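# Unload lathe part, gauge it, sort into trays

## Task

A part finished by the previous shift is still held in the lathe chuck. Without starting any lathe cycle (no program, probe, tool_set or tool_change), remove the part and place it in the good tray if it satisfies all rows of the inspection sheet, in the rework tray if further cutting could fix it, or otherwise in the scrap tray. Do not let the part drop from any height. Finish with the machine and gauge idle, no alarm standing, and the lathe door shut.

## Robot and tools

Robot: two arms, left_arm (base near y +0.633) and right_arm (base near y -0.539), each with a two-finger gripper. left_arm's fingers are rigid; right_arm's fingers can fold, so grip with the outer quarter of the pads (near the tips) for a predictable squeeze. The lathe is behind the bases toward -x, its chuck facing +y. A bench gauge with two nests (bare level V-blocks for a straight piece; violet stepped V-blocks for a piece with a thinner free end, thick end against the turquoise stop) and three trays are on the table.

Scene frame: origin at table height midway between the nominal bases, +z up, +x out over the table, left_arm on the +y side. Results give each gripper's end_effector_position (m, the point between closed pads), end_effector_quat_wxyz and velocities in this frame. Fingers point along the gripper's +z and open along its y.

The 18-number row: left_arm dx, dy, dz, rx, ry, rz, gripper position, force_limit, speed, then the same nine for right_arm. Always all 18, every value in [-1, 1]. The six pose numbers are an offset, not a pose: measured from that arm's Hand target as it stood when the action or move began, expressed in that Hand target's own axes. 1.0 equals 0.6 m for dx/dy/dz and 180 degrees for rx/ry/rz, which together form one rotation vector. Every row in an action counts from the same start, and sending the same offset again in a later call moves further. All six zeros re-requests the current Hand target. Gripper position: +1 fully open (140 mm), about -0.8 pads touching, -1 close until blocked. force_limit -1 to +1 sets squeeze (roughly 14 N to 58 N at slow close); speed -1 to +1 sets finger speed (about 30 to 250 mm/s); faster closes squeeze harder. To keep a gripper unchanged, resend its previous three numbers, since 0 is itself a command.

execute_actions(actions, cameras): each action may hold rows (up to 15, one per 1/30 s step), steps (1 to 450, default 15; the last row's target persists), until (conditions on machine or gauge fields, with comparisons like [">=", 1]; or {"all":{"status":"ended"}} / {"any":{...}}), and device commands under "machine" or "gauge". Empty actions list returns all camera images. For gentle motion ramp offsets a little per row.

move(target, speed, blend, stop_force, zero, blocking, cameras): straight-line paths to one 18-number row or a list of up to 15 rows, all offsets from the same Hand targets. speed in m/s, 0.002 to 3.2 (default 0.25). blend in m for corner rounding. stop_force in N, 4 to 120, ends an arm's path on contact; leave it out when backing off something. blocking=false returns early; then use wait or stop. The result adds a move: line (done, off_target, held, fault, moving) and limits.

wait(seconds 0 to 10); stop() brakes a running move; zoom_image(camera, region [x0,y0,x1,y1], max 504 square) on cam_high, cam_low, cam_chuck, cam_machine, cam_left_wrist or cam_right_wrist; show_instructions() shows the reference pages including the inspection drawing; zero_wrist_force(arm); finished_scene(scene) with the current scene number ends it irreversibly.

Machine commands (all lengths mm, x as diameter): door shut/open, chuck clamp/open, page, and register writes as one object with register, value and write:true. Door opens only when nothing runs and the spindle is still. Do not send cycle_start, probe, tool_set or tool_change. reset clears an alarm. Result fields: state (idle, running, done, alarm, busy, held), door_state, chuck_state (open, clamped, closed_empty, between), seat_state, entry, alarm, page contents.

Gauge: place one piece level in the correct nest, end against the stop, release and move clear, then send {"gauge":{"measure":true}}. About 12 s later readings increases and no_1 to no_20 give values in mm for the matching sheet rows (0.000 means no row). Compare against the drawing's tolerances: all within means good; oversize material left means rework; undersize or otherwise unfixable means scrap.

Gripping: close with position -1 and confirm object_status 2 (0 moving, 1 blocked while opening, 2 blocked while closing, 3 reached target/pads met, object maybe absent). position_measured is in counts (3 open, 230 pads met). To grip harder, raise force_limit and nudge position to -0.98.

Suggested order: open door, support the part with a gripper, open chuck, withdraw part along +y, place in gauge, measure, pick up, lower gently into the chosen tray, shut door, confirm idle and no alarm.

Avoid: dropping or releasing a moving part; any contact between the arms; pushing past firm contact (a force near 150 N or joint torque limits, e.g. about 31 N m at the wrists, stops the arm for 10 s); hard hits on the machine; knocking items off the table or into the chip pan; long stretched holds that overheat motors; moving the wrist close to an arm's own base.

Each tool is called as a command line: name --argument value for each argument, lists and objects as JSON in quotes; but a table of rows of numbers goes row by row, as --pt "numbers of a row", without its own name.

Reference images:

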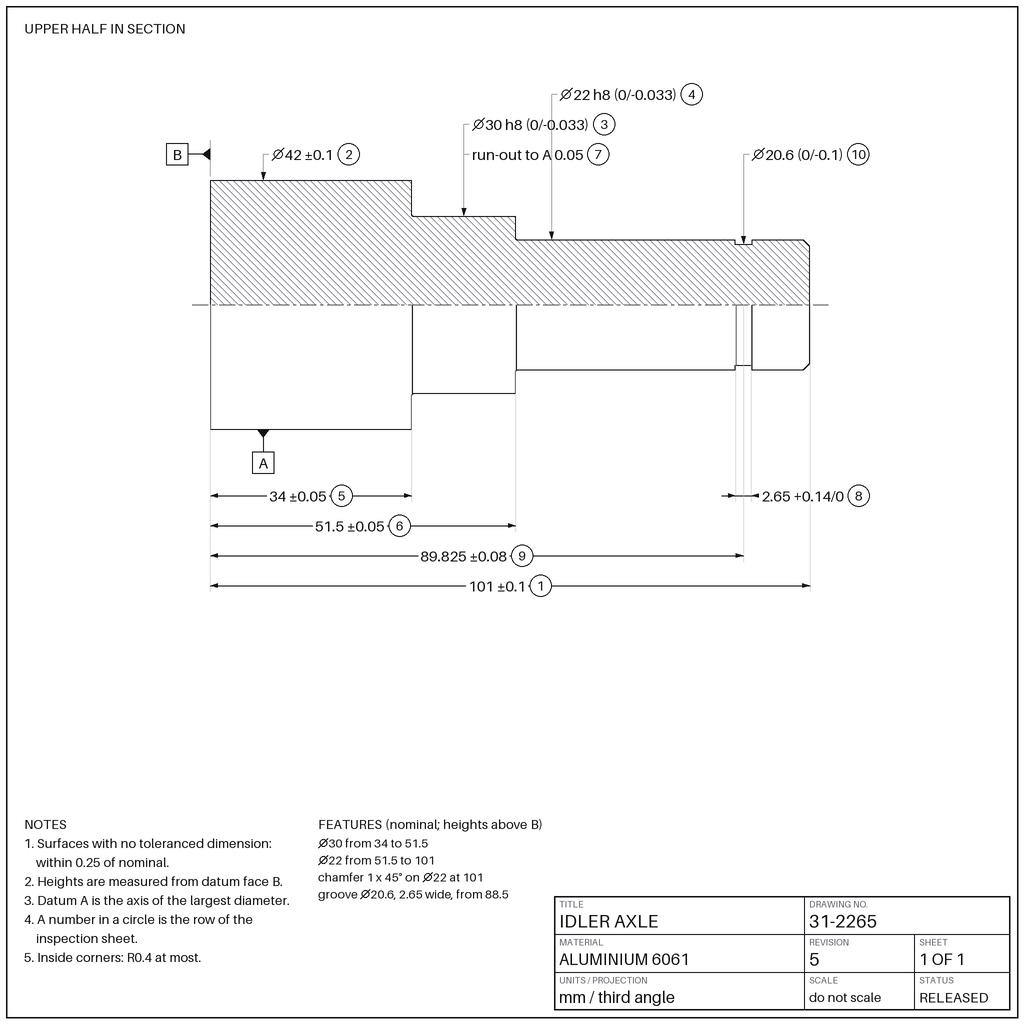

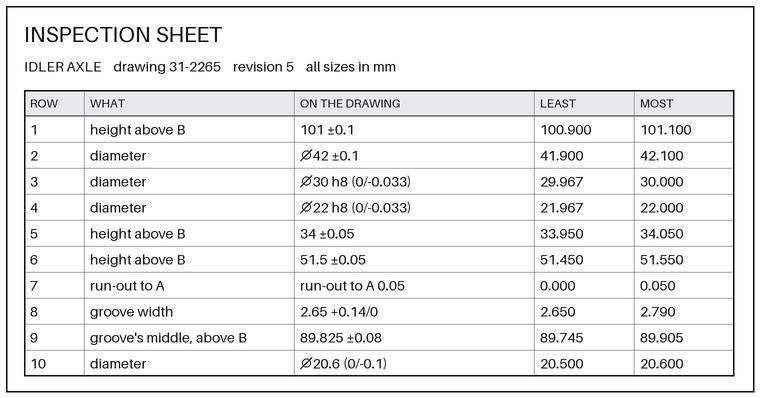

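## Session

execute_actions --actions '[]'

Scene clock: 0.00 s.
left_arm: end_effector_position=(+0.8643, +0.7701, +0.2680) position_measured=3 object_status=3 end_effector_quat_wxyz=(-0.203, +0.852, +0.481, +0.038) | right_arm: end_effector_position=(+0.7694, -0.4052, +0.2964) position_measured=3 object_status=3 end_effector_quat_wxyz=(-0.206, -0.227, +0.787, -0.536)
Joint positions: left_arm=[-0.221 -1.178 1.429 -1.61 -1.211 1.893] | right_arm=[0.339 -1.12 1.534 -1.137 -2.599 0.275]
Joint velocities: within noise
Joint torques (N m): no reading
Wrist force (N): no reading
Wrist torque (N m): no reading
Wrist force, peak (N): no reading
Hand target: left_arm +0.8643, +0.7701, +0.2680; -0.203, +0.852, +0.481, +0.038 | right_arm +0.7694, -0.4052, +0.2964; -0.206, -0.227, +0.787, -0.536
Tool commands: left_gripper/position=+1.0 left_gripper/force_limit=+1.0 left_gripper/speed=+1.0 right_gripper/position=+1.0 right_gripper/force_limit=+1.0 right_gripper/speed=+1.0
machine.work_offsets: g54_z=+113.651 g55_z=+0.000
machine: state=done door_state=shut chuck_state=clamped seat_state=home door_answer=taken chuck_answer=taken page=work_offsets entry=no_entry entries=0 alarm=no_alarm queue=idle queue_left=0
gauge: readings=0
camera_calibration:
cam_left_wrist: T_world_to_cam=[[0.840388, -0.443294, -0.31183, -0.29688], [-0.447966, -0.891984, 0.060757, 1.05592], [-0.305081, 0.08863, -0.948193, 0.634659], [0, 0, 0, 1]] pos_world=[0.916134, 0.754009, 0.445048]
cam_right_wrist: T_world_to_cam=[[-0.570737, 0.335159, -0.749618, 0.803713], [0.799501, 0.434983, -0.414233, -0.313174], [0.187237, -0.835738, -0.516221, -0.143261], [0, 0, 0, 1]] pos_world=[0.735916, -0.252875, 0.398797]

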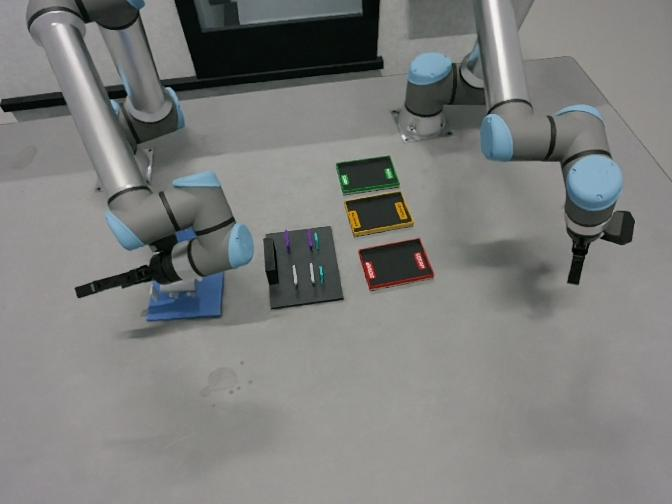

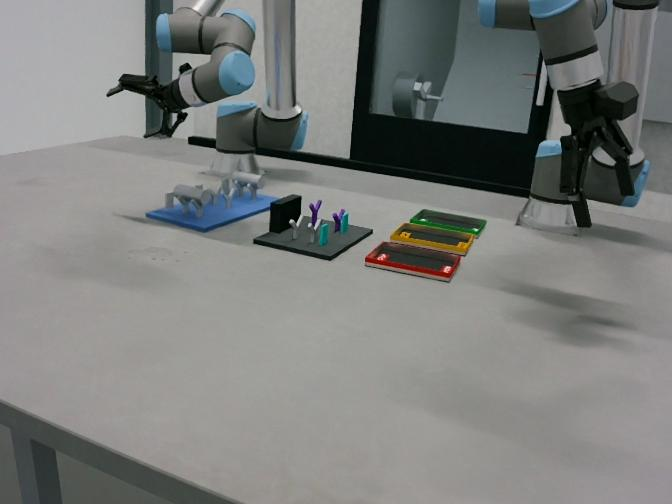

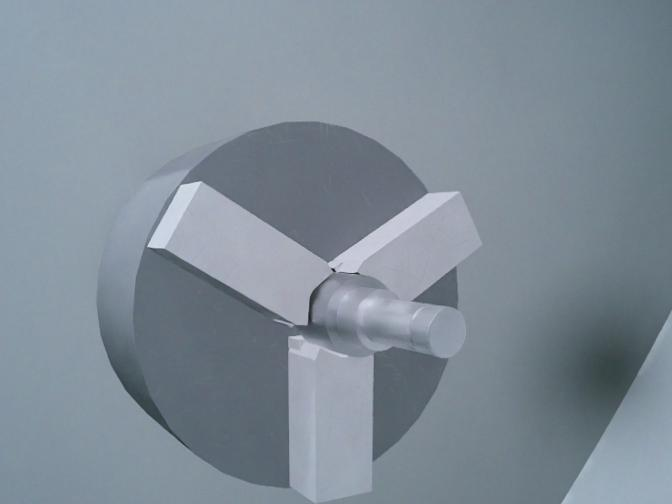

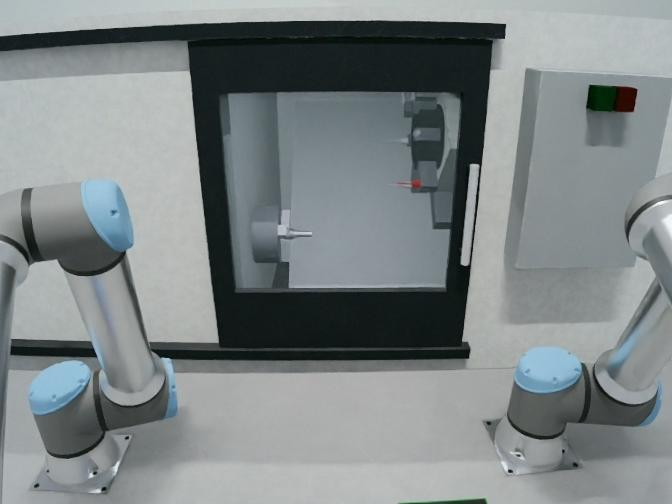

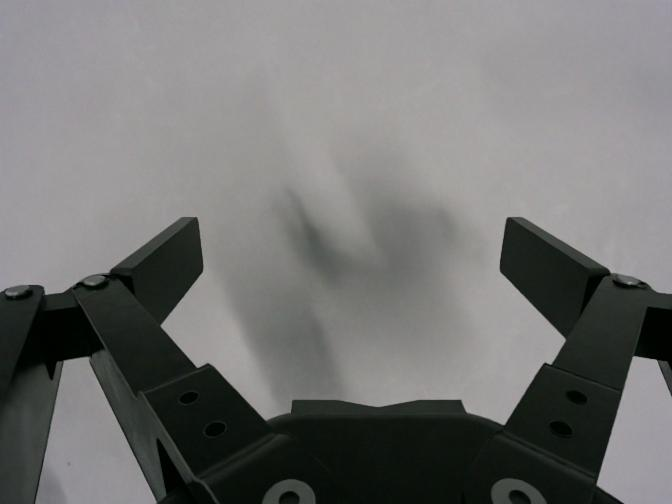

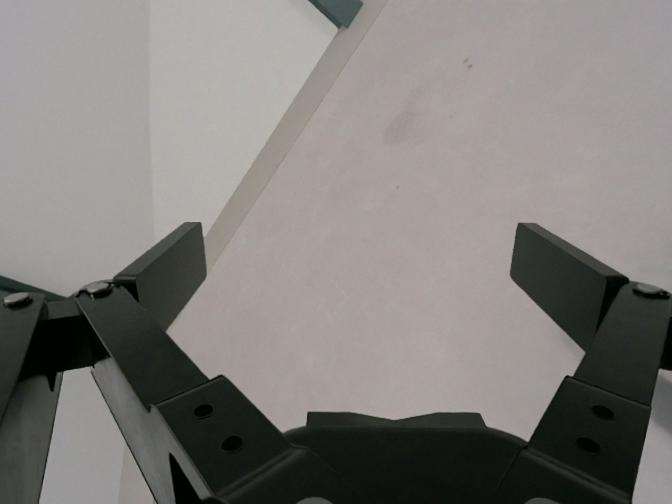

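move --target '[-0.764,0.072,-0.5735,-0.0756,-0.1104,-0.17,1,1,1,0.566,-0.065,0.3315,0,0,0,1,1,1]' --speed 0.25

execute_actions --actions '[{"machine":{"door":"open"},"steps":3}]' --cameras '["cam_high","cam_left_wrist"]'

Scene clock: 13.37 s.
left_arm: end_effector_position=(+0.7347, +0.3595, +0.4119) position_measured=3 object_status=3 end_effector_quat_wxyz=(-0.043, +0.745, +0.665, +0.008) | right_arm: end_effector_position=(+0.5861, -0.5723, +0.4006) position_measured=3 object_status=3 end_effector_quat_wxyz=(-0.207, -0.226, +0.786, -0.536)
Joint positions: left_arm=[-0.626 -1.39 1.429 -1.53 -1.533 1.095] | right_arm=[0.186 -1.582 1.949 -1.295 -2.704 0.043]
Joint torques (N m): left_arm=[-8.57 -88.61 -62.22 -7.2 -2.39 -1.88] | right_arm=[10.99 -35.75 -65.8 0.66 1.23 3.65]
Wrist force (N): left_arm=[0.4 -0.9 0.0] | right_arm=[-0.1 -0.1 0.2]
Wrist torque (N m): left_arm=[-0.22 0.04 -0.01] | right_arm=[-0.01 0.01 0.00]
Wrist force, peak (N): left_arm=[-3.0 -2.5 -0.7] | right_arm=[8.0 0.1 0.8]
Hand target: left_arm +0.7347, +0.3594, +0.4119; -0.043, +0.745, +0.665, +0.008 (not the last commanded pose) | right_arm +0.5861, -0.5723, +0.4006; -0.207, -0.226, +0.786, -0.536 (not the last commanded pose)
Off the commanded pose: left_arm 0.121 m, 8 deg | right_arm 0.126 m, 0 deg.
machine.work_offsets: g54_z=+113.651 g55_z=+0.000
machine: state=done door_state=shut chuck_state=clamped seat_state=home door_answer=taken chuck_answer=taken page=work_offsets entry=no_entry entries=0 alarm=no_alarm queue=idle queue_left=0
gauge: readings=0
move: held (right_arm; a check stopped the path), off_target (left_arm; braked when a check withheld steps of right_arm); limits=held
pose unreachable (right arm): on one or more control steps of this call, first in action 0 (counted from 0), this arm could not follow its commanded pose, so it was not sent that pose on those steps. It may still have moved: this result reports where it is.
cause: moving toward the commanded pose would bring two parts of the arm too close to each other (its gripper and another part of the arm, with joints 4 (wrist 1) to 6 (wrist 3) between them, 3 mm apart when it was first held).

Scene clock: 13.67 s.
left_arm: end_effector_position=(+0.7347, +0.3594, +0.4119) position_measured=3 object_status=3 end_effector_quat_wxyz=(-0.043, +0.745, +0.665, +0.008) | right_arm: end_effector_position=(+0.5861, -0.5723, +0.4006) position_measured=3 object_status=3 end_effector_quat_wxyz=(-0.207, -0.226, +0.786, -0.536)
Joint positions: left_arm=[-0.626 -1.39 1.429 -1.53 -1.533 1.095] | right_arm=[0.186 -1.582 1.949 -1.295 -2.704 0.043]
Joint torques (N m): left_arm=[-10.8 -88.84 -62.4 -7.22 -2.29 -1.96] | right_arm=[12.17 -35.66 -65 0.84 0.92 3.87]
Wrist force (N): left_arm=[0.7 -0.8 -0.3] | right_arm=[0.0 0.0 0.0]
Wrist torque (N m): left_arm=[-0.20 -0.02 -0.01] | right_arm=[0.01 -0.02 0.00]
Wrist force, peak (N): left_arm=[0.5 -1.4 0.2] | right_arm=[-0.2 -0.1 0.4]
Hand target: left_arm +0.7347, +0.3594, +0.4119; -0.043, +0.745, +0.665, +0.008 (not the last commanded pose) | right_arm +0.5861, -0.5723, +0.4006; -0.207, -0.226, +0.786, -0.536 (not the last commanded pose)
Tool commands: left_gripper/position=+1.0 left_gripper/force_limit=+1.0 left_gripper/speed=+1.0 right_gripper/position=+1.0 right_gripper/force_limit=+1.0 right_gripper/speed=+1.0
Off the commanded pose: left_arm 0.121 m, 8 deg | right_arm 0.126 m, 0 deg.
machine.work_offsets: g54_z=+113.651 g55_z=+0.000
machine: state=done door_state=between chuck_state=clamped seat_state=home door_answer=taken chuck_answer=taken page=work_offsets entry=no_entry entries=0 alarm=no_alarm queue=running queue_left=0
gauge: readings=0
camera_calibration:
cam_left_wrist: T_world_to_cam=[[0.993287, -0.0992515, -0.0594074, -0.665031], [-0.0797144, -0.959497, 0.270206, 0.290284], [-0.0838195, -0.263656, -0.960968, 0.737206], [0, 0, 0, 1]] pos_world=[0.745499, 0.40689, 0.590487]
Images, in order (width x height): cam_high 672x504, cam_left_wrist 672x504.

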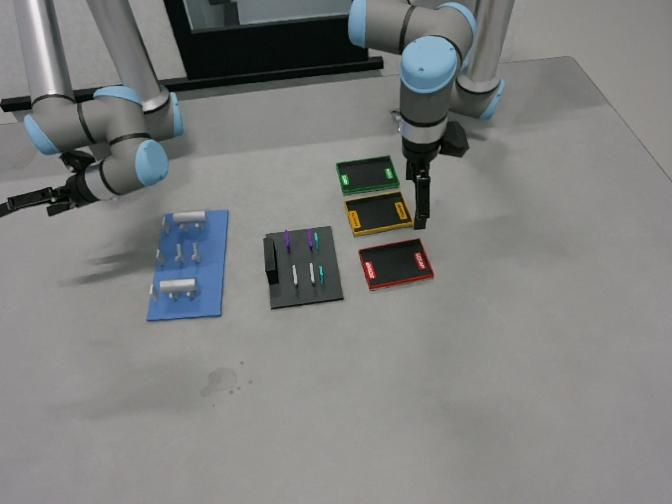

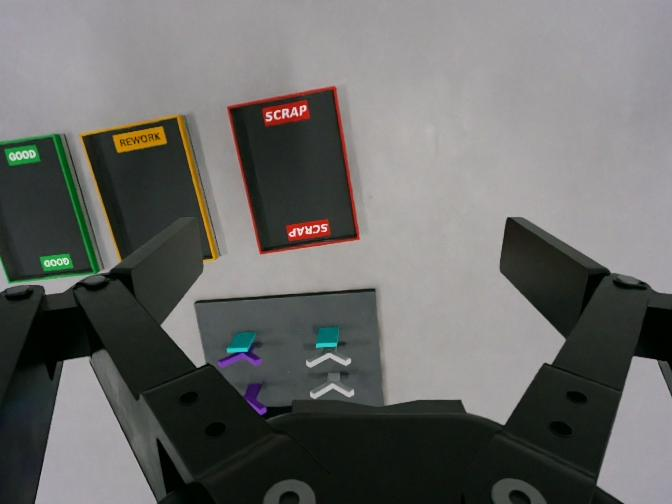

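move --target '[-0.5415,-0.252,-0.0875,-0.0157,-0.023,-0.036,1,1,1,0,0,0,0,0,0,1,1,1]' --speed 0.25 --cameras '["cam_low","cam_left_wrist"]'

Scene clock: 18.73 s.
left_arm: end_effector_position=(+0.5498, +0.0504, +0.4494) position_measured=3 object_status=3 end_effector_quat_wxyz=(+0.000, +0.707, +0.707, +0.000) | right_arm: end_effector_position=(+0.5861, -0.5723, +0.4006) position_measured=3 object_status=3 end_effector_quat_wxyz=(-0.207, -0.226, +0.786, -0.536)
Joint positions: left_arm=[-1.058 -1.407 1.398 -1.561 -1.57 0.552] | right_arm=[0.186 -1.582 1.949 -1.295 -2.704 0.043]
Joint torques (N m): left_arm=[-7.62 -61.79 -61.87 -1.59 1.98 -1.76] | right_arm=[13.26 -35.12 -65.32 0.61 1.08 3.39]
Wrist force (N): left_arm=[0.2 -1.0 -0.3] | right_arm=[0.2 0.1 0.1]
Wrist torque (N m): left_arm=[-0.10 -0.03 -0.05] | right_arm=[0.04 -0.05 0.00]
Wrist force, peak (N): left_arm=[-1.3 -2.1 -0.5] | right_arm=[-0.4 0.0 0.4]
Hand target: left_arm +0.5497, +0.0503, +0.4494; +0.000, +0.707, +0.707, +0.000 | right_arm +0.5861, -0.5723, +0.4006; -0.207, -0.226, +0.786, -0.536
Off the commanded pose: left_arm 0.000 m, 0 deg | right_arm 0.000 m, 0 deg.
machine.work_offsets: g54_z=+113.651 g55_z=+0.000
machine: state=done door_state=open chuck_state=clamped seat_state=home door_answer=taken chuck_answer=taken page=work_offsets entry=no_entry entries=0 alarm=no_alarm queue=done queue_left=0
gauge: readings=0
move: done
camera_calibration:
cam_left_wrist: T_world_to_cam=[[0.999914, 0.0111679, -0.00685261, -0.542665], [0.0128254, -0.941255, 0.337452, -0.113141], [-0.00268141, -0.337511, -0.941318, 0.626612], [0, 0, 0, 1]] pos_world=[0.54575, 0.111054, 0.624302]
Images, in order (width x height): cam_low 672x504, cam_left_wrist 672x504.

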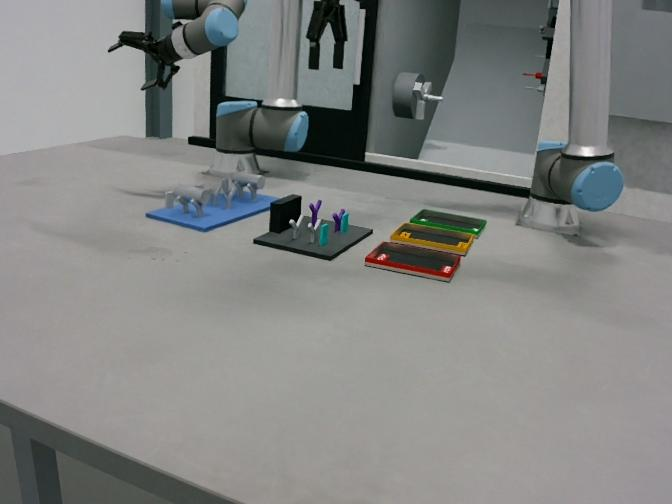

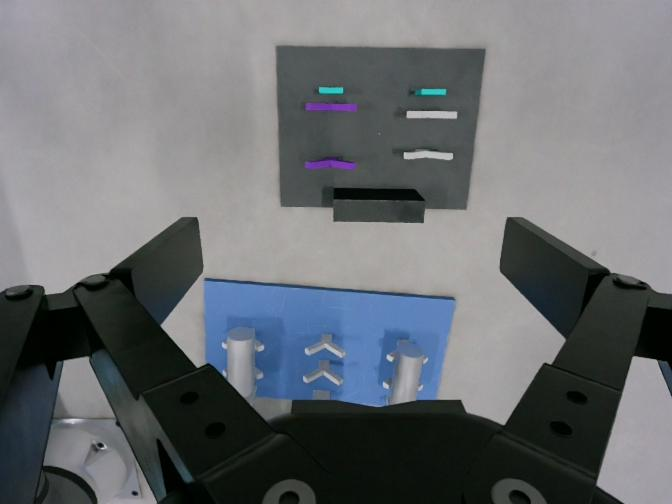

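zoom_image --camera "cam_left_wrist" --region '[270, 40, 490, 230]'

zoom_image --camera "cam_low" --region '[240, 180, 390, 270]'

Scaled by 2.291 from the camera's 672x504 image, which has a finer 960x720 frame.

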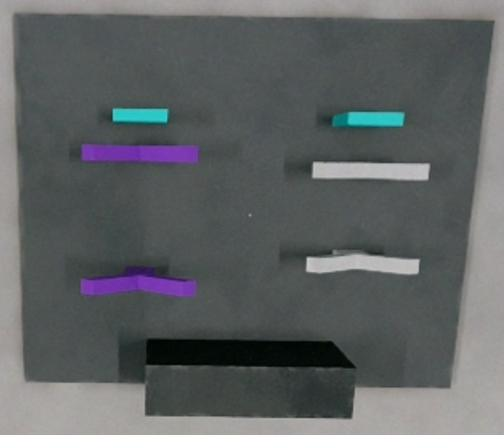

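Scaled by 3.360 from the camera's 672x504 image, which has a finer 960x720 frame.

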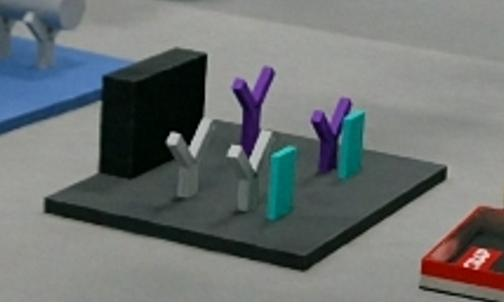

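move --target '[0.05,-0.95,0,0,0,0,1,1,1,0,0,0,0,0,0,1,1,1]' --speed 0.3

move --pt "0.015 -0.6667 0.05 0 0 0 1 1 1 0 0 0 0 0 0 1 1 1" --pt "-0.12 -1 0.05 0 0 0 1 1 1 0 0 0 0 0 0 1 1 1" --speed '[0.25,0.2]' --blend '[0.03,0]'

move --target '[-0.07,-0.155,0,0,0,0,1,1,1,0,0,0,0,0,0,1,1,1]' --speed 0.2 --cameras '["cam_low","cam_chuck","cam_left_wrist"]'

Scene clock: 31.37 s.
left_arm: end_effector_position=(-0.0201, +0.0805, +0.4495) position_measured=3 object_status=3 end_effector_quat_wxyz=(-0.001, +0.707, +0.707, +0.000) | right_arm: end_effector_position=(+0.5861, -0.5723, +0.4006) position_measured=3 object_status=3 end_effector_quat_wxyz=(-0.207, -0.226, +0.786, -0.536)
Joint positions: left_arm=[-1.942 -1.846 1.811 -1.535 -1.571 -0.333] | right_arm=[0.186 -1.582 1.949 -1.295 -2.704 0.043]
Joint torques (N m): left_arm=[-9.97 -23.53 -59.13 -1.45 2.32 -1.68] | right_arm=[9.32 -37.52 -64.99 0.44 1.04 3.53]
Wrist force (N): left_arm=[-0.3 -0.7 0.4] | right_arm=[0.1 -0.2 0.1]
Wrist torque (N m): left_arm=[0.01 0.10 0.07] | right_arm=[-0.02 -0.04 0.00]
Wrist force, peak (N): left_arm=[-0.3 -3.2 0.4] | right_arm=[0.3 -0.4 0.0]
Hand target: left_arm -0.0203, +0.0804, +0.4496; +0.000, +0.707, +0.707, +0.000 | right_arm +0.5861, -0.5723, +0.4006; -0.207, -0.226, +0.786, -0.536
Off the commanded pose: left_arm 0.000 m, 0 deg | right_arm 0.000 m, 0 deg.
machine.work_offsets: g54_z=+113.651 g55_z=+0.000
machine: state=done door_state=open chuck_state=clamped seat_state=home door_answer=taken chuck_answer=taken page=work_offsets entry=no_entry entries=0 alarm=no_alarm queue=done queue_left=0
gauge: readings=0
move: done

Scene clock: 34.70 s.
left_arm: end_effector_position=(-0.6202, +0.0086, +0.4197) position_measured=3 object_status=3 end_effector_quat_wxyz=(+0.000, +0.707, +0.707, +0.000) | right_arm: end_effector_position=(+0.5861, -0.5723, +0.4006) position_measured=3 object_status=3 end_effector_quat_wxyz=(-0.207, -0.226, +0.786, -0.536)
Joint positions: left_arm=[-2.582 -1.303 1.323 -1.59 -1.572 -0.972] | right_arm=[0.186 -1.582 1.949 -1.295 -2.704 0.043]
Joint torques (N m): left_arm=[-9.83 -74.93 -62.08 -1.01 -2.3 -2.05] | right_arm=[10.4 -36 -64.46 0.8 1.11 3.51]
Wrist force (N): left_arm=[0.3 -1.3 -0.2] | right_arm=[0.1 -0.2 -0.1]
Wrist torque (N m): left_arm=[-0.21 0.05 0.02] | right_arm=[-0.04 -0.04 0.00]
Wrist force, peak (N): left_arm=[-0.7 -3.1 -0.1] | right_arm=[0.3 -0.3 0.2]
Hand target: left_arm -0.6203, +0.0086, +0.4197; +0.000, +0.707, +0.707, +0.000 | right_arm +0.5861, -0.5723, +0.4006; -0.207, -0.226, +0.786, -0.536
Off the commanded pose: left_arm 0.000 m, 0 deg | right_arm 0.000 m, 0 deg.
machine.work_offsets: g54_z=+113.651 g55_z=+0.000
machine: state=done door_state=open chuck_state=clamped seat_state=home door_answer=taken chuck_answer=taken page=work_offsets entry=no_entry entries=0 alarm=no_alarm queue=done queue_left=0
gauge: readings=0
move: done

Scene clock: 35.87 s.
left_arm: end_effector_position=(-0.7132, -0.0334, +0.4196) position_measured=3 object_status=3 end_effector_quat_wxyz=(+0.000, +0.707, +0.707, +0.000) | right_arm: end_effector_position=(+0.5861, -0.5723, +0.4006) position_measured=3 object_status=3 end_effector_quat_wxyz=(-0.207, -0.226, +0.786, -0.536)
Joint positions: left_arm=[-2.6 -1.133 1.09 -1.527 -1.572 -0.991] | right_arm=[0.186 -1.582 1.949 -1.295 -2.704 0.043]
Joint torques (N m): left_arm=[-9.56 -88.38 -62.31 -1.41 -2.48 -2.14] | right_arm=[10.62 -35.33 -65.34 0.37 1.02 3.42]
Wrist force (N): left_arm=[0.0 -0.9 0.0] | right_arm=[0.3 -0.1 0.1]
Wrist torque (N m): left_arm=[-0.07 0.08 0.05] | right_arm=[0.00 -0.08 0.00]
Wrist force, peak (N): left_arm=[-0.3 -2.7 0.3] | right_arm=[0.2 -0.2 0.4]
Hand target: left_arm -0.7133, -0.0334, +0.4196; +0.000, +0.707, +0.707, +0.000 | right_arm +0.5861, -0.5723, +0.4006; -0.207, -0.226, +0.786, -0.536
Off the commanded pose: left_arm 0.000 m, 0 deg | right_arm 0.000 m, 0 deg.
machine.work_offsets: g54_z=+113.651 g55_z=+0.000
machine: state=done door_state=open chuck_state=clamped seat_state=home door_answer=taken chuck_answer=taken page=work_offsets entry=no_entry entries=0 alarm=no_alarm queue=done queue_left=0
gauge: readings=0
move: done
camera_calibration:
cam_left_wrist: T_world_to_cam=[[0.999914, 0.0111686, -0.00685152, 0.720958], [0.0128254, -0.941287, 0.337363, -0.165711], [-0.00268138, -0.337422, -0.94135, 0.566907], [0, 0, 0, 1]] pos_world=[-0.71725, 0.0272536, 0.594502]
Images, in order (width x height): cam_low 672x504, cam_chuck 672x504, cam_left_wrist 672x504.

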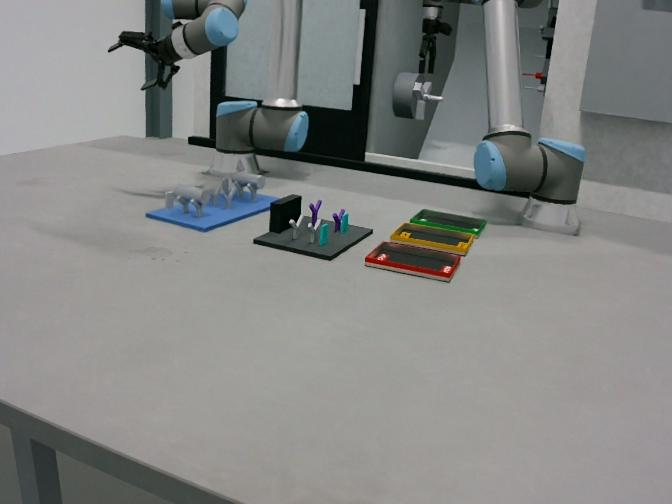

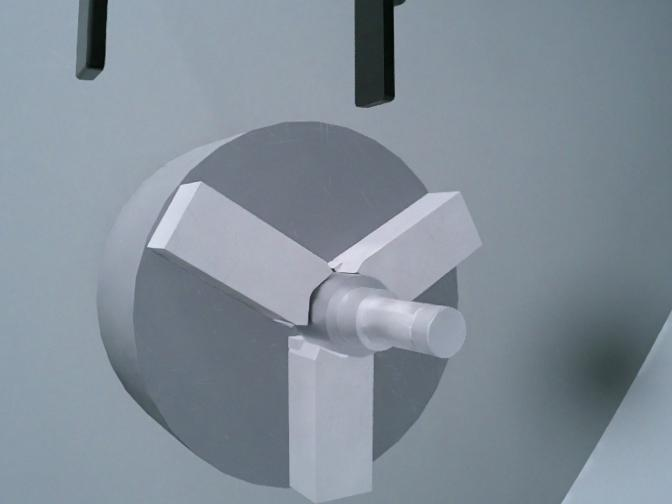

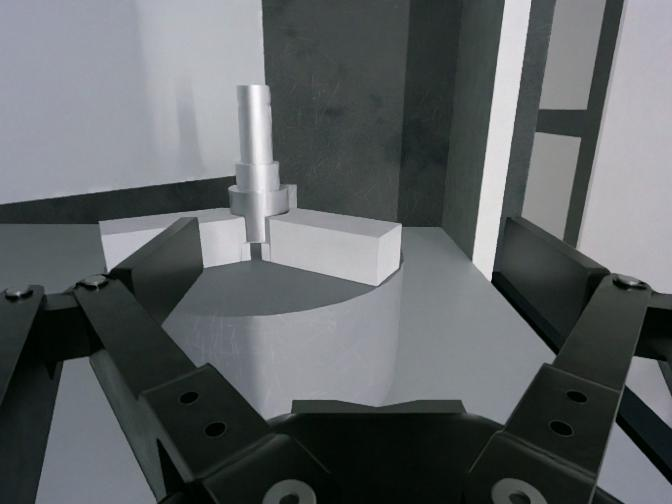

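zoom_image --camera "cam_left_wrist" --region '[200, 70, 320, 290]'

Scaled by 2.291 from the camera's 672x504 image, which has a finer 960x720 frame.

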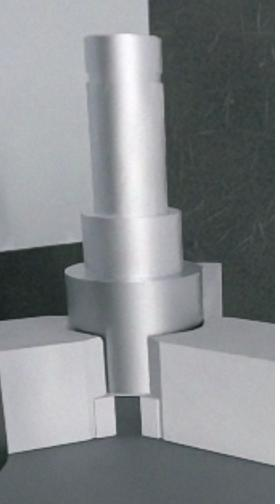

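move --pt "0.0307 -0.1038 0 0 0 0 1 1 1 0 0 0 0 0 0 1 1 1" --pt "0.0307 -0.1038 0.1 0 0 0 1 1 1 0 0 0 0 0 0 1 1 1" --speed '[0.1,0.08]' --cameras '["cam_chuck","cam_left_wrist"]'

Scene clock: 46.30 s.
left_arm: end_effector_position=(-0.7756, -0.0149, +0.3598) position_measured=3 object_status=3 end_effector_quat_wxyz=(-0.001, +0.707, +0.707, +0.000) | right_arm: end_effector_position=(+0.5861, -0.5723, +0.4006) position_measured=3 object_status=3 end_effector_quat_wxyz=(-0.207, -0.226, +0.786, -0.536)
Joint positions: left_arm=[-2.651 -1.07 1.101 -1.602 -1.572 -1.041] | right_arm=[0.186 -1.582 1.949 -1.295 -2.704 0.043]
Joint torques (N m): left_arm=[-10.29 -94.84 -35.96 -7.74 -0.8 -1.91] | right_arm=[10.32 -35.79 -64.71 0.33 1.06 3.07]
Wrist force (N): left_arm=[-0.1 -0.7 -0.1] | right_arm=[0.1 -0.1 -0.1]
Wrist torque (N m): left_arm=[-0.03 0.07 0.05] | right_arm=[0.00 -0.01 0.00]
Wrist force, peak (N): left_arm=[0.2 -2.0 0.1] | right_arm=[0.4 -0.1 -0.3]
Hand target: left_arm -0.7756, -0.0149, +0.3597; +0.000, +0.707, +0.707, +0.000 | right_arm +0.5861, -0.5723, +0.4006; -0.207, -0.226, +0.786, -0.536
Off the commanded pose: left_arm 0.000 m, 0 deg | right_arm 0.000 m, 0 deg.
machine.work_offsets: g54_z=+113.651 g55_z=+0.000
machine: state=done door_state=open chuck_state=clamped seat_state=home door_answer=taken chuck_answer=taken page=work_offsets entry=no_entry entries=0 alarm=no_alarm queue=done queue_left=0
gauge: readings=0
move: done
camera_calibration:
cam_left_wrist: T_world_to_cam=[[0.999914, 0.0111686, -0.00685152, 0.782636], [0.0128254, -0.941287, 0.337363, -0.127324], [-0.00268138, -0.337422, -0.94135, 0.51669], [0, 0, 0, 1]] pos_world=[-0.77955, 0.0457536, 0.534702]
Images, in order (width x height): cam_chuck 672x504, cam_left_wrist 672x504.

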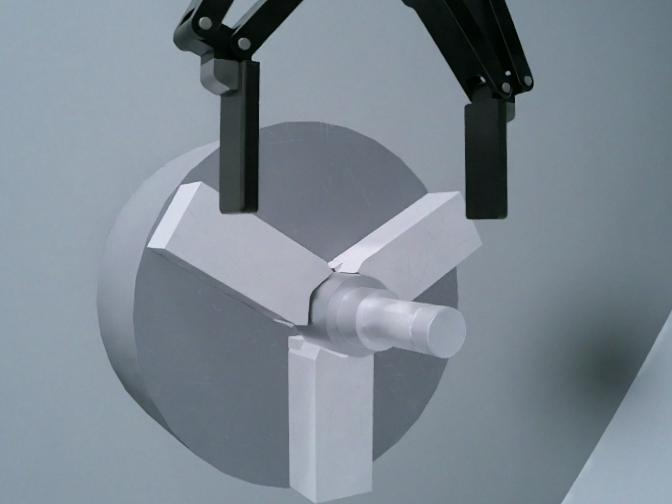

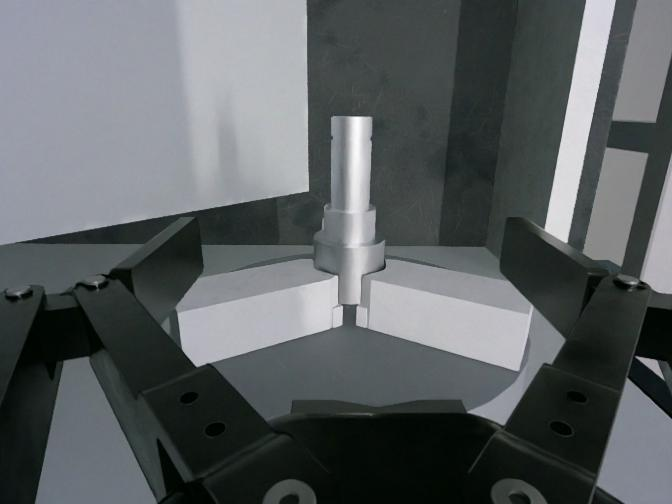

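move --target '[0,0,0.078,0,0,0,1,1,1,0,0,0,0,0,0,1,1,1]' --speed 0.03 --stop_force 12 --cameras '["cam_chuck","cam_left_wrist"]'

zoom_image --camera "cam_left_wrist" --region '[180, 90, 520, 330]'

zero_wrist_force --arm "left_arm"

Scene clock: 50.57 s.
left_arm: end_effector_position=(-0.7756, -0.0149, +0.3129) position_measured=3 object_status=3 end_effector_quat_wxyz=(+0.000, +0.707, +0.707, +0.000) | right_arm: end_effector_position=(+0.5861, -0.5723, +0.4006) position_measured=3 object_status=3 end_effector_quat_wxyz=(-0.207, -0.226, +0.786, -0.536)
Joint positions: left_arm=[-2.651 -1.064 1.175 -1.681 -1.572 -1.041] | right_arm=[0.186 -1.582 1.949 -1.295 -2.704 0.043]
Joint torques (N m): left_arm=[-11 -94.49 -35.23 -7.64 1 -2] | right_arm=[9.36 -35.49 -65.26 0.32 1.04 3.26]
Wrist force (N): left_arm=[-0.2 -1.2 -0.1] | right_arm=[0.2 -0.2 0.2]
Wrist torque (N m): left_arm=[-0.12 0.16 0.03] | right_arm=[-0.03 -0.07 0.00]
Wrist force, peak (N): left_arm=[0.1 -1.5 0.1] | right_arm=[0.4 -0.3 -0.3]
Hand target: left_arm -0.7756, -0.0149, +0.3129; +0.000, +0.707, +0.707, +0.000 | right_arm +0.5861, -0.5723, +0.4006; -0.207, -0.226, +0.786, -0.536
Off the commanded pose: left_arm 0.000 m, 0 deg | right_arm 0.000 m, 0 deg.
machine.work_offsets: g54_z=+113.651 g55_z=+0.000
machine: state=done door_state=open chuck_state=clamped seat_state=home door_answer=taken chuck_answer=taken page=work_offsets entry=no_entry entries=0 alarm=no_alarm queue=done queue_left=0
gauge: readings=0
move: done
camera_calibration:
cam_left_wrist: T_world_to_cam=[[0.999914, 0.0111686, -0.00685152, 0.782415], [0.0128254, -0.941287, 0.337363, -0.1115], [-0.00268138, -0.337422, -0.94135, 0.47254], [0, 0, 0, 1]] pos_world=[-0.77965, 0.0457536, 0.487802]
Images, in order (width x height): cam_chuck 672x504, cam_left_wrist 672x504.

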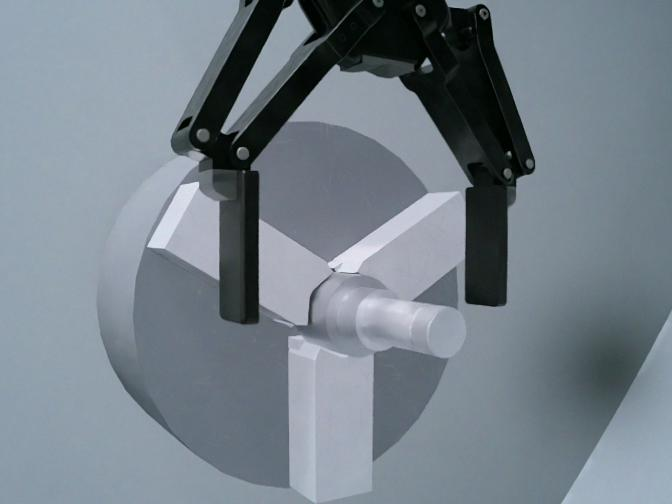

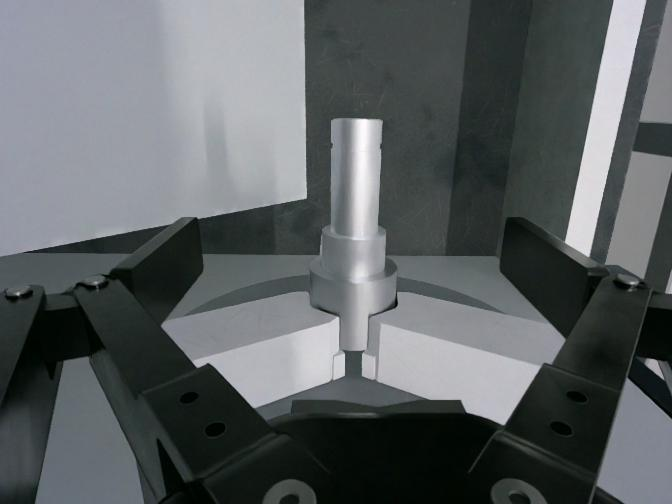

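Scaled by 1.482 from the camera's 672x504 image, which has a finer 960x720 frame.

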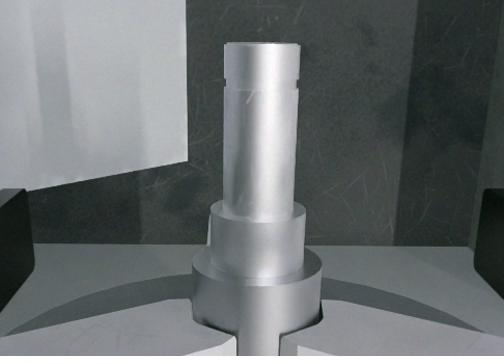

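Wrist force sensor zeroed.

move --target '[0.0018,0,0,0,0,0,1,1,1,0,0,0,0,0,0,1,1,1]' --speed 0.02

execute_actions --actions '[{"rows":[[0,0,0,0,0,0,-1,-1,-1,0,0,0,0,0,0,1,1,1]],"steps":170}]' --cameras '["cam_chuck","cam_left_wrist"]'

Scene clock: 53.83 s.
left_arm: end_effector_position=(-0.7756, -0.0138, +0.3129) position_measured=3 object_status=3 end_effector_quat_wxyz=(+0.000, +0.707, +0.707, +0.000) | right_arm: end_effector_position=(+0.5861, -0.5723, +0.4006) position_measured=3 object_status=3 end_effector_quat_wxyz=(-0.207, -0.226, +0.786, -0.536)
Joint positions: left_arm=[-2.652 -1.065 1.177 -1.681 -1.572 -1.042] | right_arm=[0.186 -1.582 1.949 -1.295 -2.704 0.043]
Joint torques (N m): left_arm=[-11.26 -120 -34.75 -7.55 0.88 -2.16] | right_arm=[9.29 -39.18 -65.44 0.13 1.17 3.69]
Wrist force (N, zeroed by zero_wrist_force on left_arm): left_arm=[0.1 0.1 0.1] | right_arm=[-0.2 0.1 -0.2]
Wrist torque (N m, zeroed by zero_wrist_force on left_arm): left_arm=[0.01 -0.02 0.00] | right_arm=[0.04 0.04 0.00]
Wrist force, peak (N, zeroed by zero_wrist_force on left_arm): left_arm=[0.5 0.2 0.3] | right_arm=[0.4 -0.3 -0.3]
Hand target: left_arm -0.7756, -0.0138, +0.3129; +0.000, +0.707, +0.707, +0.000 | right_arm +0.5861, -0.5723, +0.4006; -0.207, -0.226, +0.786, -0.536
Off the commanded pose: left_arm 0.000 m, 0 deg | right_arm 0.000 m, 0 deg.
machine.work_offsets: g54_z=+113.651 g55_z=+0.000
machine: state=done door_state=open chuck_state=clamped seat_state=home door_answer=taken chuck_answer=taken page=work_offsets entry=no_entry entries=0 alarm=no_alarm queue=done queue_left=0
gauge: readings=0
move: done

Scene clock: 59.70 s.
left_arm: end_effector_position=(-0.7756, -0.0138, +0.3129) position_measured=183 object_status=2 end_effector_quat_wxyz=(+0.000, +0.707, +0.707, +0.000) | right_arm: end_effector_position=(+0.5861, -0.5723, +0.4006) position_measured=3 object_status=3 end_effector_quat_wxyz=(-0.207, -0.226, +0.786, -0.536)
Joint positions: left_arm=[-2.652 -1.066 1.177 -1.681 -1.572 -1.042] | right_arm=[0.186 -1.582 1.949 -1.295 -2.704 0.043]
Joint torques (N m): left_arm=[8.57 -70.88 -61.4 -16.71 0.94 0.78] | right_arm=[9.35 -36.59 -64.6 0.25 0.77 3.28]
Wrist force (N, zeroed by zero_wrist_force on left_arm): left_arm=[15.2 25.2 -18.0] | right_arm=[-0.2 -0.2 0.0]
Wrist torque (N m, zeroed by zero_wrist_force on left_arm): left_arm=[-0.68 0.11 -0.29] | right_arm=[-0.02 0.03 0.00]
Wrist force, peak (N, zeroed by zero_wrist_force on left_arm): left_arm=[14.9 25.0 -19.7] | right_arm=[0.5 -0.1 -0.1]
Hand target: left_arm -0.7756, -0.0138, +0.3129; +0.000, +0.707, +0.707, +0.000 | right_arm +0.5861, -0.5723, +0.4006; -0.207, -0.226, +0.786, -0.536
Off the commanded pose: left_arm 0.000 m, 0 deg | right_arm 0.000 m, 0 deg.
machine.work_offsets: g54_z=+113.651 g55_z=+0.000
machine: state=done door_state=open chuck_state=clamped seat_state=home door_answer=taken chuck_answer=taken page=work_offsets entry=no_entry entries=0 alarm=no_alarm queue=done queue_left=0
gauge: readings=0
camera_calibration:
cam_left_wrist: T_world_to_cam=[[0.999914, 0.0111686, -0.00685152, 0.782402], [0.0128254, -0.941287, 0.337363, -0.110465], [-0.00268138, -0.337422, -0.94135, 0.472911], [0, 0, 0, 1]] pos_world=[-0.77965, 0.0468536, 0.487802]
Images, in order (width x height): cam_chuck 672x504, cam_left_wrist 672x504.

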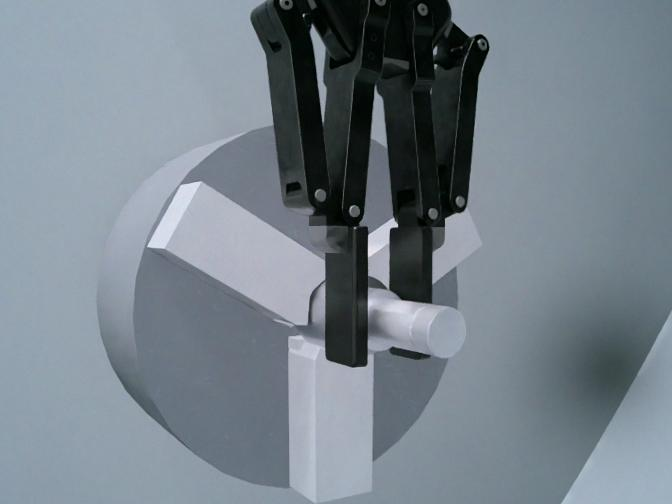

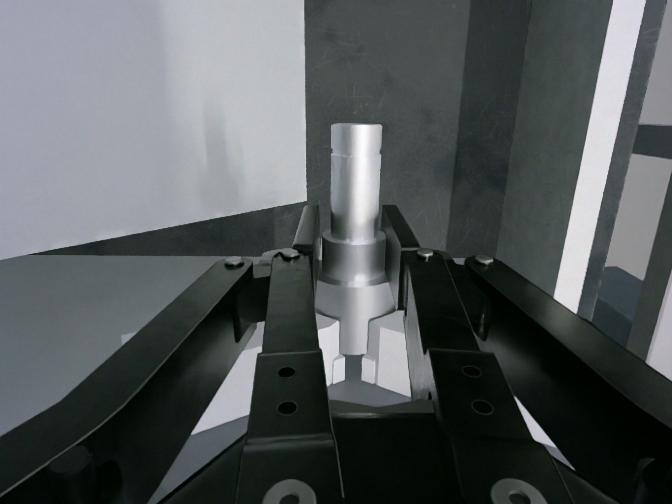

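execute_actions --actions '[{"rows":[[0,0.0008,0,0,0,0,-1,-1,-1,0,0,0,0,0,0,1,1,1]],"steps":30},{"rows":[[0,0,0,0,0,0,-0.98,0.2,-1,0,0,0,0,0,0,1,1,1]],"steps":60}]'

Scene clock: 63.97 s.
left_arm: end_effector_position=(-0.7751, -0.0138, +0.3129) position_measured=188 object_status=2 end_effector_quat_wxyz=(+0.000, +0.707, +0.707, +0.000) | right_arm: end_effector_position=(+0.5861, -0.5723, +0.4006) position_measured=3 object_status=3 end_effector_quat_wxyz=(-0.207, -0.226, +0.786, -0.536)
Joint positions: left_arm=[-2.651 -1.066 1.178 -1.682 -1.572 -1.042] | right_arm=[0.186 -1.582 1.949 -1.295 -2.704 0.043]
Joint torques (N m): left_arm=[-5.68 -64.29 -50.45 -20.04 0.92 0.65] | right_arm=[8.99 -37.53 -65.74 0.58 0.97 3.33]
Wrist force (N, zeroed by zero_wrist_force on left_arm): left_arm=[20.6 30.9 -23.1] | right_arm=[0.1 0.0 -0.1]
Wrist torque (N m, zeroed by zero_wrist_force on left_arm): left_arm=[-0.83 0.11 -0.26] | right_arm=[0.02 -0.03 0.00]
Wrist force, peak (N, zeroed by zero_wrist_force on left_arm): left_arm=[20.5 30.9 -23.4] | right_arm=[0.1 -0.6 -0.3]
Hand target: left_arm -0.7751, -0.0138, +0.3129; +0.000, +0.707, +0.707, +0.000 | right_arm +0.5861, -0.5723, +0.4006; -0.207, -0.226, +0.786, -0.536
Off the commanded pose: left_arm 0.000 m, 0 deg | right_arm 0.000 m, 0 deg.
machine.work_offsets: g54_z=+113.651 g55_z=+0.000
machine: state=done door_state=open chuck_state=clamped seat_state=home door_answer=taken chuck_answer=taken page=work_offsets entry=no_entry entries=0 alarm=no_alarm queue=done queue_left=0
gauge: readings=0

execute_actions --actions '[{"rows":[[0,0.001,0,0,0,0,-0.98,0.2,-1,0,0,0,0,0,0,1,1,1]],"steps":30}]'

Scene clock: 66.00 s.
left_arm: end_effector_position=(-0.7745, -0.0138, +0.3129) position_measured=188 object_status=2 end_effector_quat_wxyz=(-0.001, +0.707, +0.707, +0.000) | right_arm: end_effector_position=(+0.5861, -0.5723, +0.4006) position_measured=3 object_status=3 end_effector_quat_wxyz=(-0.207, -0.226, +0.786, -0.536)
Joint positions: left_arm=[-2.651 -1.067 1.179 -1.682 -1.572 -1.042] | right_arm=[0.186 -1.582 1.949 -1.295 -2.704 0.043]
Joint torques (N m): left_arm=[11.4 -98.07 -31.89 -6.2 1.01 0.85] | right_arm=[9.41 -35.39 -65.85 -0.02 1.08 3.4]
Wrist force (N, zeroed by zero_wrist_force on left_arm): left_arm=[12.4 16.9 -17.2] | right_arm=[0.1 -0.2 -0.2]
Wrist torque (N m, zeroed by zero_wrist_force on left_arm): left_arm=[-0.62 0.03 -0.17] | right_arm=[-0.02 -0.03 0.00]
Wrist force, peak (N, zeroed by zero_wrist_force on left_arm): left_arm=[20.6 31.1 -23.7] | right_arm=[0.0 -0.5 -0.3]
Hand target: left_arm -0.7745, -0.0138, +0.3129; +0.000, +0.707, +0.707, +0.000 | right_arm +0.5861, -0.5723, +0.4006; -0.207, -0.226, +0.786, -0.536
Off the commanded pose: left_arm 0.000 m, 0 deg | right_arm 0.000 m, 0 deg.
machine.work_offsets: g54_z=+113.651 g55_z=+0.000
machine: state=done door_state=open chuck_state=clamped seat_state=home door_answer=taken chuck_answer=taken page=work_offsets entry=no_entry entries=0 alarm=no_alarm queue=done queue_left=0
gauge: readings=0

Improved. Open the chuck, then pull.

execute_actions --actions '[{"machine":{"chuck":"open"},"rows":[[0,0.0006,0,0,0,0,-0.98,0.2,-1,0,0,0,0,0,0,1,1,1]],"steps":90}]' --cameras '["cam_chuck","cam_left_wrist"]'

Scene clock: 69.93 s.
left_arm: end_effector_position=(-0.7742, -0.0138, +0.3129) position_measured=188 object_status=2 end_effector_quat_wxyz=(+0.000, +0.707, +0.707, +0.000) | right_arm: end_effector_position=(+0.5861, -0.5723, +0.4006) position_measured=3 object_status=3 end_effector_quat_wxyz=(-0.207, -0.226, +0.786, -0.536)
Joint positions: left_arm=[-2.651 -1.067 1.18 -1.682 -1.572 -1.041] | right_arm=[0.186 -1.582 1.949 -1.295 -2.704 0.043]
Joint torques (N m): left_arm=[12.92 -121.55 -37.57 -8.21 1.15 0.52] | right_arm=[8.79 -36.79 -64.93 0.42 0.95 3.16]
Wrist force (N, zeroed by zero_wrist_force on left_arm): left_arm=[-0.1 0.0 2.7] | right_arm=[0.3 -0.3 -0.2]
Wrist torque (N m, zeroed by zero_wrist_force on left_arm): left_arm=[0.01 0.29 -0.01] | right_arm=[-0.06 -0.08 -0.01]
Wrist force, peak (N, zeroed by zero_wrist_force on left_arm): left_arm=[12.3 16.5 -17.5] | right_arm=[0.3 -0.2 -0.4]
Hand target: left_arm -0.7742, -0.0138, +0.3129; +0.000, +0.707, +0.707, +0.000 | right_arm +0.5861, -0.5723, +0.4006; -0.207, -0.226, +0.786, -0.536
Off the commanded pose: left_arm 0.000 m, 0 deg | right_arm 0.000 m, 0 deg.
machine.work_offsets: g54_z=+113.651 g55_z=+0.000
machine: state=idle door_state=open chuck_state=open seat_state=home door_answer=taken chuck_answer=taken page=work_offsets entry=no_entry entries=0 alarm=no_alarm queue=done queue_left=0
gauge: readings=0
camera_calibration:
cam_left_wrist: T_world_to_cam=[[0.999914, 0.0111686, -0.00685152, 0.780902], [0.0128254, -0.941287, 0.337363, -0.110484], [-0.00268138, -0.337422, -0.94135, 0.472915], [0, 0, 0, 1]] pos_world=[-0.77815, 0.0468536, 0.487802]
Images, in order (width x height): cam_chuck 672x504, cam_left_wrist 672x504.

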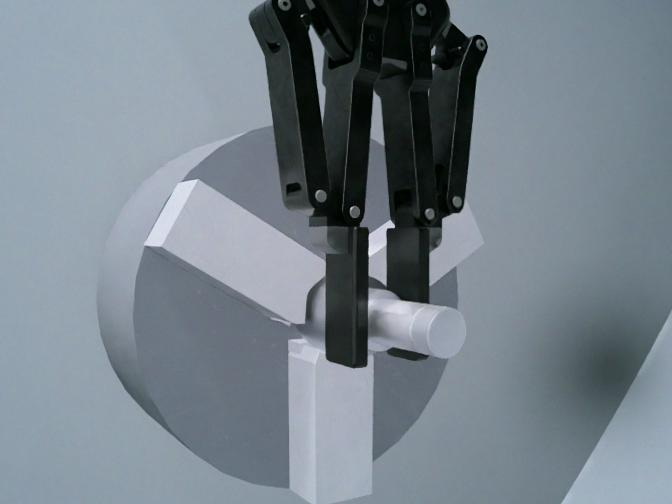

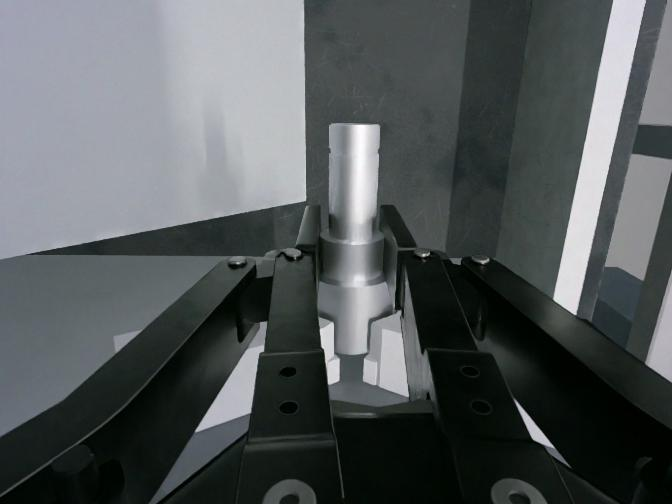

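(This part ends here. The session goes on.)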